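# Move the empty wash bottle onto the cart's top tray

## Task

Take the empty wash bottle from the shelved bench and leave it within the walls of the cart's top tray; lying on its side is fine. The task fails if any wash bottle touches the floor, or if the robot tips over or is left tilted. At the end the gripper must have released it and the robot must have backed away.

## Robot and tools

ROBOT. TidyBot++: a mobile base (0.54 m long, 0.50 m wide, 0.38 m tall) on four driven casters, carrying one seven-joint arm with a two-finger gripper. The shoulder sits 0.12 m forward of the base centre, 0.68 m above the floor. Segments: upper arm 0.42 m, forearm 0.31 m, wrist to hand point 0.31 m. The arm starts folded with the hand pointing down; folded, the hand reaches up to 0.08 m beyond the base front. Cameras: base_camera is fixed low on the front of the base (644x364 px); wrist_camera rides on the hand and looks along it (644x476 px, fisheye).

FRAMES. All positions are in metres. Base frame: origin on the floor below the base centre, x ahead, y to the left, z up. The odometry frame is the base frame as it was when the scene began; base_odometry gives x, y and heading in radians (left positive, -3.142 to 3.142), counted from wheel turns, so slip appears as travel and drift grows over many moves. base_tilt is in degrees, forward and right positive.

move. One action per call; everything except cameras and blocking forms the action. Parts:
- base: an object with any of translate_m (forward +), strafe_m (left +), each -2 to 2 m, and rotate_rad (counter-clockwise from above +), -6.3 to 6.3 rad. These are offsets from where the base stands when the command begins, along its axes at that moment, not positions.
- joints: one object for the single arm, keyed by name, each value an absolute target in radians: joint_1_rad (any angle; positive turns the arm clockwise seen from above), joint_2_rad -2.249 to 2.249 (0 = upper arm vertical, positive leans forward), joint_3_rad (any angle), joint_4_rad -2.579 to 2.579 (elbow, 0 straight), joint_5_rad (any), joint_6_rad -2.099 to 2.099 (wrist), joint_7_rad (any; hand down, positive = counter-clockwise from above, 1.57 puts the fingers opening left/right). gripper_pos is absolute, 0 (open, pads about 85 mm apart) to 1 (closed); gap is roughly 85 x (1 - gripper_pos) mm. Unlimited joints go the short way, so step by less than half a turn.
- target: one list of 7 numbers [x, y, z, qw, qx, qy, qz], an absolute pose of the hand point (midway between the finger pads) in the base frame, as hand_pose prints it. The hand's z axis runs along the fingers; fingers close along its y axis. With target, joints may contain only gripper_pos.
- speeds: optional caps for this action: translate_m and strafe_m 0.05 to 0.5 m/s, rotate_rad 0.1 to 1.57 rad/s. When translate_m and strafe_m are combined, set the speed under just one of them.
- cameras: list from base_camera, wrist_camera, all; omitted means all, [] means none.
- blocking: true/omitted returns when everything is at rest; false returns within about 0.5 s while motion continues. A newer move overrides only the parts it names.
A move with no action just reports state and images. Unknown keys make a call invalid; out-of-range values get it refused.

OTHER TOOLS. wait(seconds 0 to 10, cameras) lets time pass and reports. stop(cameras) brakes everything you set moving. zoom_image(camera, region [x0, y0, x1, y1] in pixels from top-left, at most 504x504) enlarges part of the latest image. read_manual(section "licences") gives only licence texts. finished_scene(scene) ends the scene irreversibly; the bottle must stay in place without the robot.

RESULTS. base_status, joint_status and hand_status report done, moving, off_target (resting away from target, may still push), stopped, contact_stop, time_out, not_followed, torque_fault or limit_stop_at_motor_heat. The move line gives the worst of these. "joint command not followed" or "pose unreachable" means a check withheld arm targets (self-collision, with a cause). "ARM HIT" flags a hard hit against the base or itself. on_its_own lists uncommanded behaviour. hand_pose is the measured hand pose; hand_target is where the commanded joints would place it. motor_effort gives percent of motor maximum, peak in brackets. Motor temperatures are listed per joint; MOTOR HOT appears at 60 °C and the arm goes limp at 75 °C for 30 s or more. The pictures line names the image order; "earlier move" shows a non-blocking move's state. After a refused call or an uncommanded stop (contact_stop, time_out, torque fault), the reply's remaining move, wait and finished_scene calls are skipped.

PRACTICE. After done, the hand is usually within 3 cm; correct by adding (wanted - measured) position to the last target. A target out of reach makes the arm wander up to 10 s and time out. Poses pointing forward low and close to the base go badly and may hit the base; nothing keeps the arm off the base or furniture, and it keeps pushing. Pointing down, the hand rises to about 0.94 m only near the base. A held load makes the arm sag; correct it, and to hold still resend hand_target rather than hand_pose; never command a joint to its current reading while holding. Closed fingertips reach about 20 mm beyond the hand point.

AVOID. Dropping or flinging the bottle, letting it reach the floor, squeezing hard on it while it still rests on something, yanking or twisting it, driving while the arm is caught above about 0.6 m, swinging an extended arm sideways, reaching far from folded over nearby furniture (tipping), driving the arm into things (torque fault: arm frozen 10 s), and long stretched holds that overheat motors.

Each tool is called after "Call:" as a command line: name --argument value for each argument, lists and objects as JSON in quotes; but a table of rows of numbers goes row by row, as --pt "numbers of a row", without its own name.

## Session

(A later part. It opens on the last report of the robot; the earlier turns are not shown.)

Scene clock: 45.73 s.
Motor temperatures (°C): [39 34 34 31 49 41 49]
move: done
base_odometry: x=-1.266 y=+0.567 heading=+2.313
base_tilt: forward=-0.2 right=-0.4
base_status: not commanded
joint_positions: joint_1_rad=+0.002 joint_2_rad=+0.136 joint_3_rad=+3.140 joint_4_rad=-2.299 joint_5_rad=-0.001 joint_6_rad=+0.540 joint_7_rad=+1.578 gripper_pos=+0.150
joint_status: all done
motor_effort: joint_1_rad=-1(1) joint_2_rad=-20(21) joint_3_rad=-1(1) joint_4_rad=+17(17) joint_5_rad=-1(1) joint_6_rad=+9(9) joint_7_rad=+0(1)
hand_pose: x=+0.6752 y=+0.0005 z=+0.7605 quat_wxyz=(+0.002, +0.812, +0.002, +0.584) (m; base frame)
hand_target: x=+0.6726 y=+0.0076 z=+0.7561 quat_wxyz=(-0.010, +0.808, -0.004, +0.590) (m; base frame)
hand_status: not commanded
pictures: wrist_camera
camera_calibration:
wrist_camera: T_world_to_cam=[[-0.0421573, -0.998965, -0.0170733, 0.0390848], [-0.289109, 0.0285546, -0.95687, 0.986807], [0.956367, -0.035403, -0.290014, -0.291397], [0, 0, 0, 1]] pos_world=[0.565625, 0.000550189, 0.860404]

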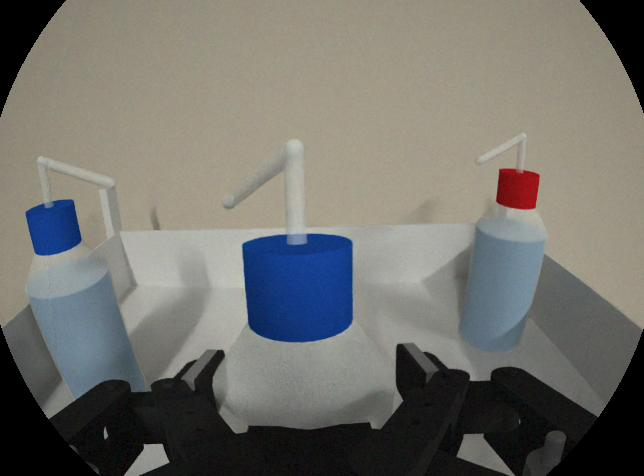

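Call:
move --joints '{"gripper_pos":0.0}' --cameras '[]'

Call:
move --joints '{"joint_2_rad":0.05,"joint_6_rad":0.495}' --cameras '["wrist_camera"]'

Call:
move --base '{"translate_m":-0.05}' --speeds '{"translate_m":0.08}' --cameras '["wrist_camera"]'

Call:
move --joints '{"joint_2_rad":0.01}' --base '{"translate_m":-0.25}' --speeds '{"translate_m":0.14}' --cameras '["wrist_camera"]'

Scene clock: 46.43 s.
Motor temperatures (°C): [39 34 34 31 49 41 49]
move: done
base_odometry: x=-1.266 y=+0.567 heading=+2.313
base_tilt: forward=-0.2 right=-0.4
base_status: not commanded
joint_positions: joint_1_rad=+0.002 joint_2_rad=+0.136 joint_3_rad=+3.140 joint_4_rad=-2.299 joint_5_rad=-0.001 joint_6_rad=+0.540 joint_7_rad=+1.578 gripper_pos=+0.000
joint_status: all done
motor_effort: joint_1_rad=-1(1) joint_2_rad=-20(21) joint_3_rad=-1(1) joint_4_rad=+17(17) joint_5_rad=+0(1) joint_6_rad=+9(9) joint_7_rad=+1(1)
hand_pose: x=+0.6752 y=+0.0005 z=+0.7604 quat_wxyz=(+0.002, +0.812, +0.002, +0.584) (m; base frame)
hand_target: x=+0.6726 y=+0.0076 z=+0.7561 quat_wxyz=(-0.010, +0.808, -0.004, +0.590) (m; base frame)
hand_status: not commanded
pictures: none
No camera images: "cameras" was empty.

Scene clock: 47.40 s.
Motor temperatures (°C): [39 34 34 31 49 41 49]
move: done
base_odometry: x=-1.266 y=+0.567 heading=+2.313
base_tilt: forward=-0.3 right=-0.4
base_status: not commanded
joint_positions: joint_1_rad=+0.002 joint_2_rad=+0.071 joint_3_rad=+3.140 joint_4_rad=-2.299 joint_5_rad=-0.001 joint_6_rad=+0.530 joint_7_rad=+1.578 gripper_pos=+0.000
joint_status: all done
motor_effort: joint_1_rad=-1(2) joint_2_rad=-18(21) joint_3_rad=-1(2) joint_4_rad=+18(18) joint_5_rad=-1(1) joint_6_rad=+9(10) joint_7_rad=+1(1)
hand_pose: x=+0.6680 y=+0.0005 z=+0.7933 quat_wxyz=(+0.002, +0.796, +0.002, +0.606) (m; base frame)
hand_target: x=+0.6544 y=+0.0075 z=+0.7809 quat_wxyz=(-0.010, +0.808, -0.004, +0.590) (m; base frame)
hand_status: not commanded
pictures: wrist_camera
camera_calibration:
wrist_camera: T_world_to_cam=[[-0.0411361, -0.998968, -0.019252, 0.0403885], [-0.236423, 0.028453, -0.971234, 0.992419], [0.970779, -0.0354011, -0.237349, -0.32652], [0, 0, 0, 1]] pos_world=[0.553271, 0.000550256, 0.887149]

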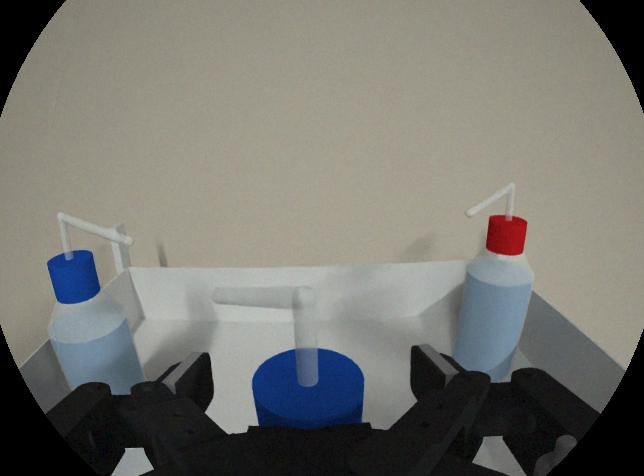

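Scene clock: 48.57 s.
Motor temperatures (°C): [39 34 34 31 49 41 49]
move: done
base_odometry: x=-1.232 y=+0.530 heading=+2.313
base_tilt: forward=-0.3 right=-0.4
base_status: done
joint_positions: joint_1_rad=+0.002 joint_2_rad=+0.067 joint_3_rad=+3.140 joint_4_rad=-2.301 joint_5_rad=-0.001 joint_6_rad=+0.530 joint_7_rad=+1.578 gripper_pos=+0.000
joint_status: not commanded
motor_effort: joint_1_rad=+0(2) joint_2_rad=-19(22) joint_3_rad=-1(1) joint_4_rad=+18(19) joint_5_rad=+0(1) joint_6_rad=+9(10) joint_7_rad=+1(1)
hand_pose: x=+0.6671 y=+0.0005 z=+0.7943 quat_wxyz=(+0.002, +0.795, +0.002, +0.606) (m; base frame)
hand_target: x=+0.6544 y=+0.0075 z=+0.7809 quat_wxyz=(-0.010, +0.808, -0.004, +0.590) (m; base frame)
hand_status: not commanded
pictures: wrist_camera
camera_calibration:
wrist_camera: T_world_to_cam=[[-0.0411065, -0.998968, -0.0193148, 0.0403919], [-0.234843, 0.0284495, -0.971617, 0.992282], [0.971164, -0.0354038, -0.23577, -0.326803], [0, 0, 0, 1]] pos_world=[0.55207, 0.000550262, 0.887847]

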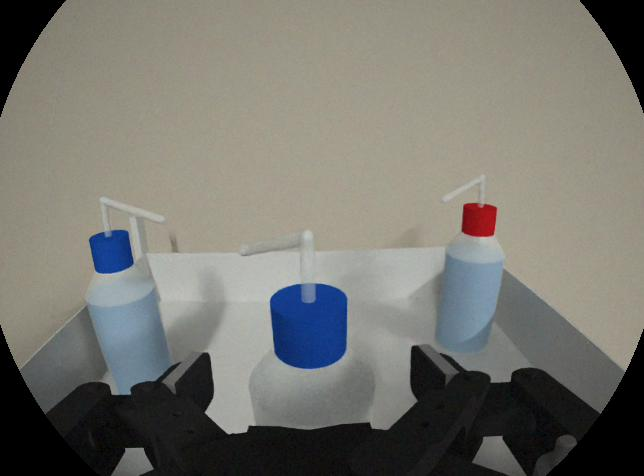

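Scene clock: 50.97 s.
Motor temperatures (°C): [39 34 34 31 49 41 49]
move: done
base_odometry: x=-1.063 y=+0.346 heading=+2.313
base_tilt: forward=-0.3 right=-0.4
base_status: done
joint_positions: joint_1_rad=+0.002 joint_2_rad=+0.027 joint_3_rad=+3.140 joint_4_rad=-2.303 joint_5_rad=-0.001 joint_6_rad=+0.530 joint_7_rad=+1.578 gripper_pos=+0.000
joint_status: all done
motor_effort: joint_1_rad=-1(2) joint_2_rad=-18(23) joint_3_rad=-1(1) joint_4_rad=+18(19) joint_5_rad=-1(1) joint_6_rad=+8(10) joint_7_rad=+1(2)
hand_pose: x=+0.6616 y=+0.0006 z=+0.8152 quat_wxyz=(+0.003, +0.783, +0.002, +0.621) (m; base frame)
hand_target: x=+0.6501 y=+0.0075 z=+0.8022 quat_wxyz=(-0.010, +0.796, -0.004, +0.606) (m; base frame)
hand_status: not commanded
pictures: wrist_camera
camera_calibration:
wrist_camera: T_world_to_cam=[[-0.0403173, -0.998971, -0.0207795, 0.0412406], [-0.197458, 0.028352, -0.979901, 0.99346], [0.979482, -0.0354039, -0.198398, -0.352538], [0, 0, 0, 1]] pos_world=[0.543134, 0.000550328, 0.904407]

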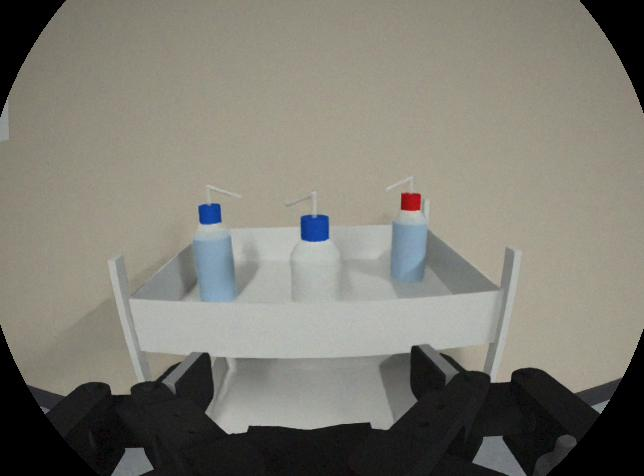

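Call:
finished_scene --scene 3

The scene is finished: the task was done.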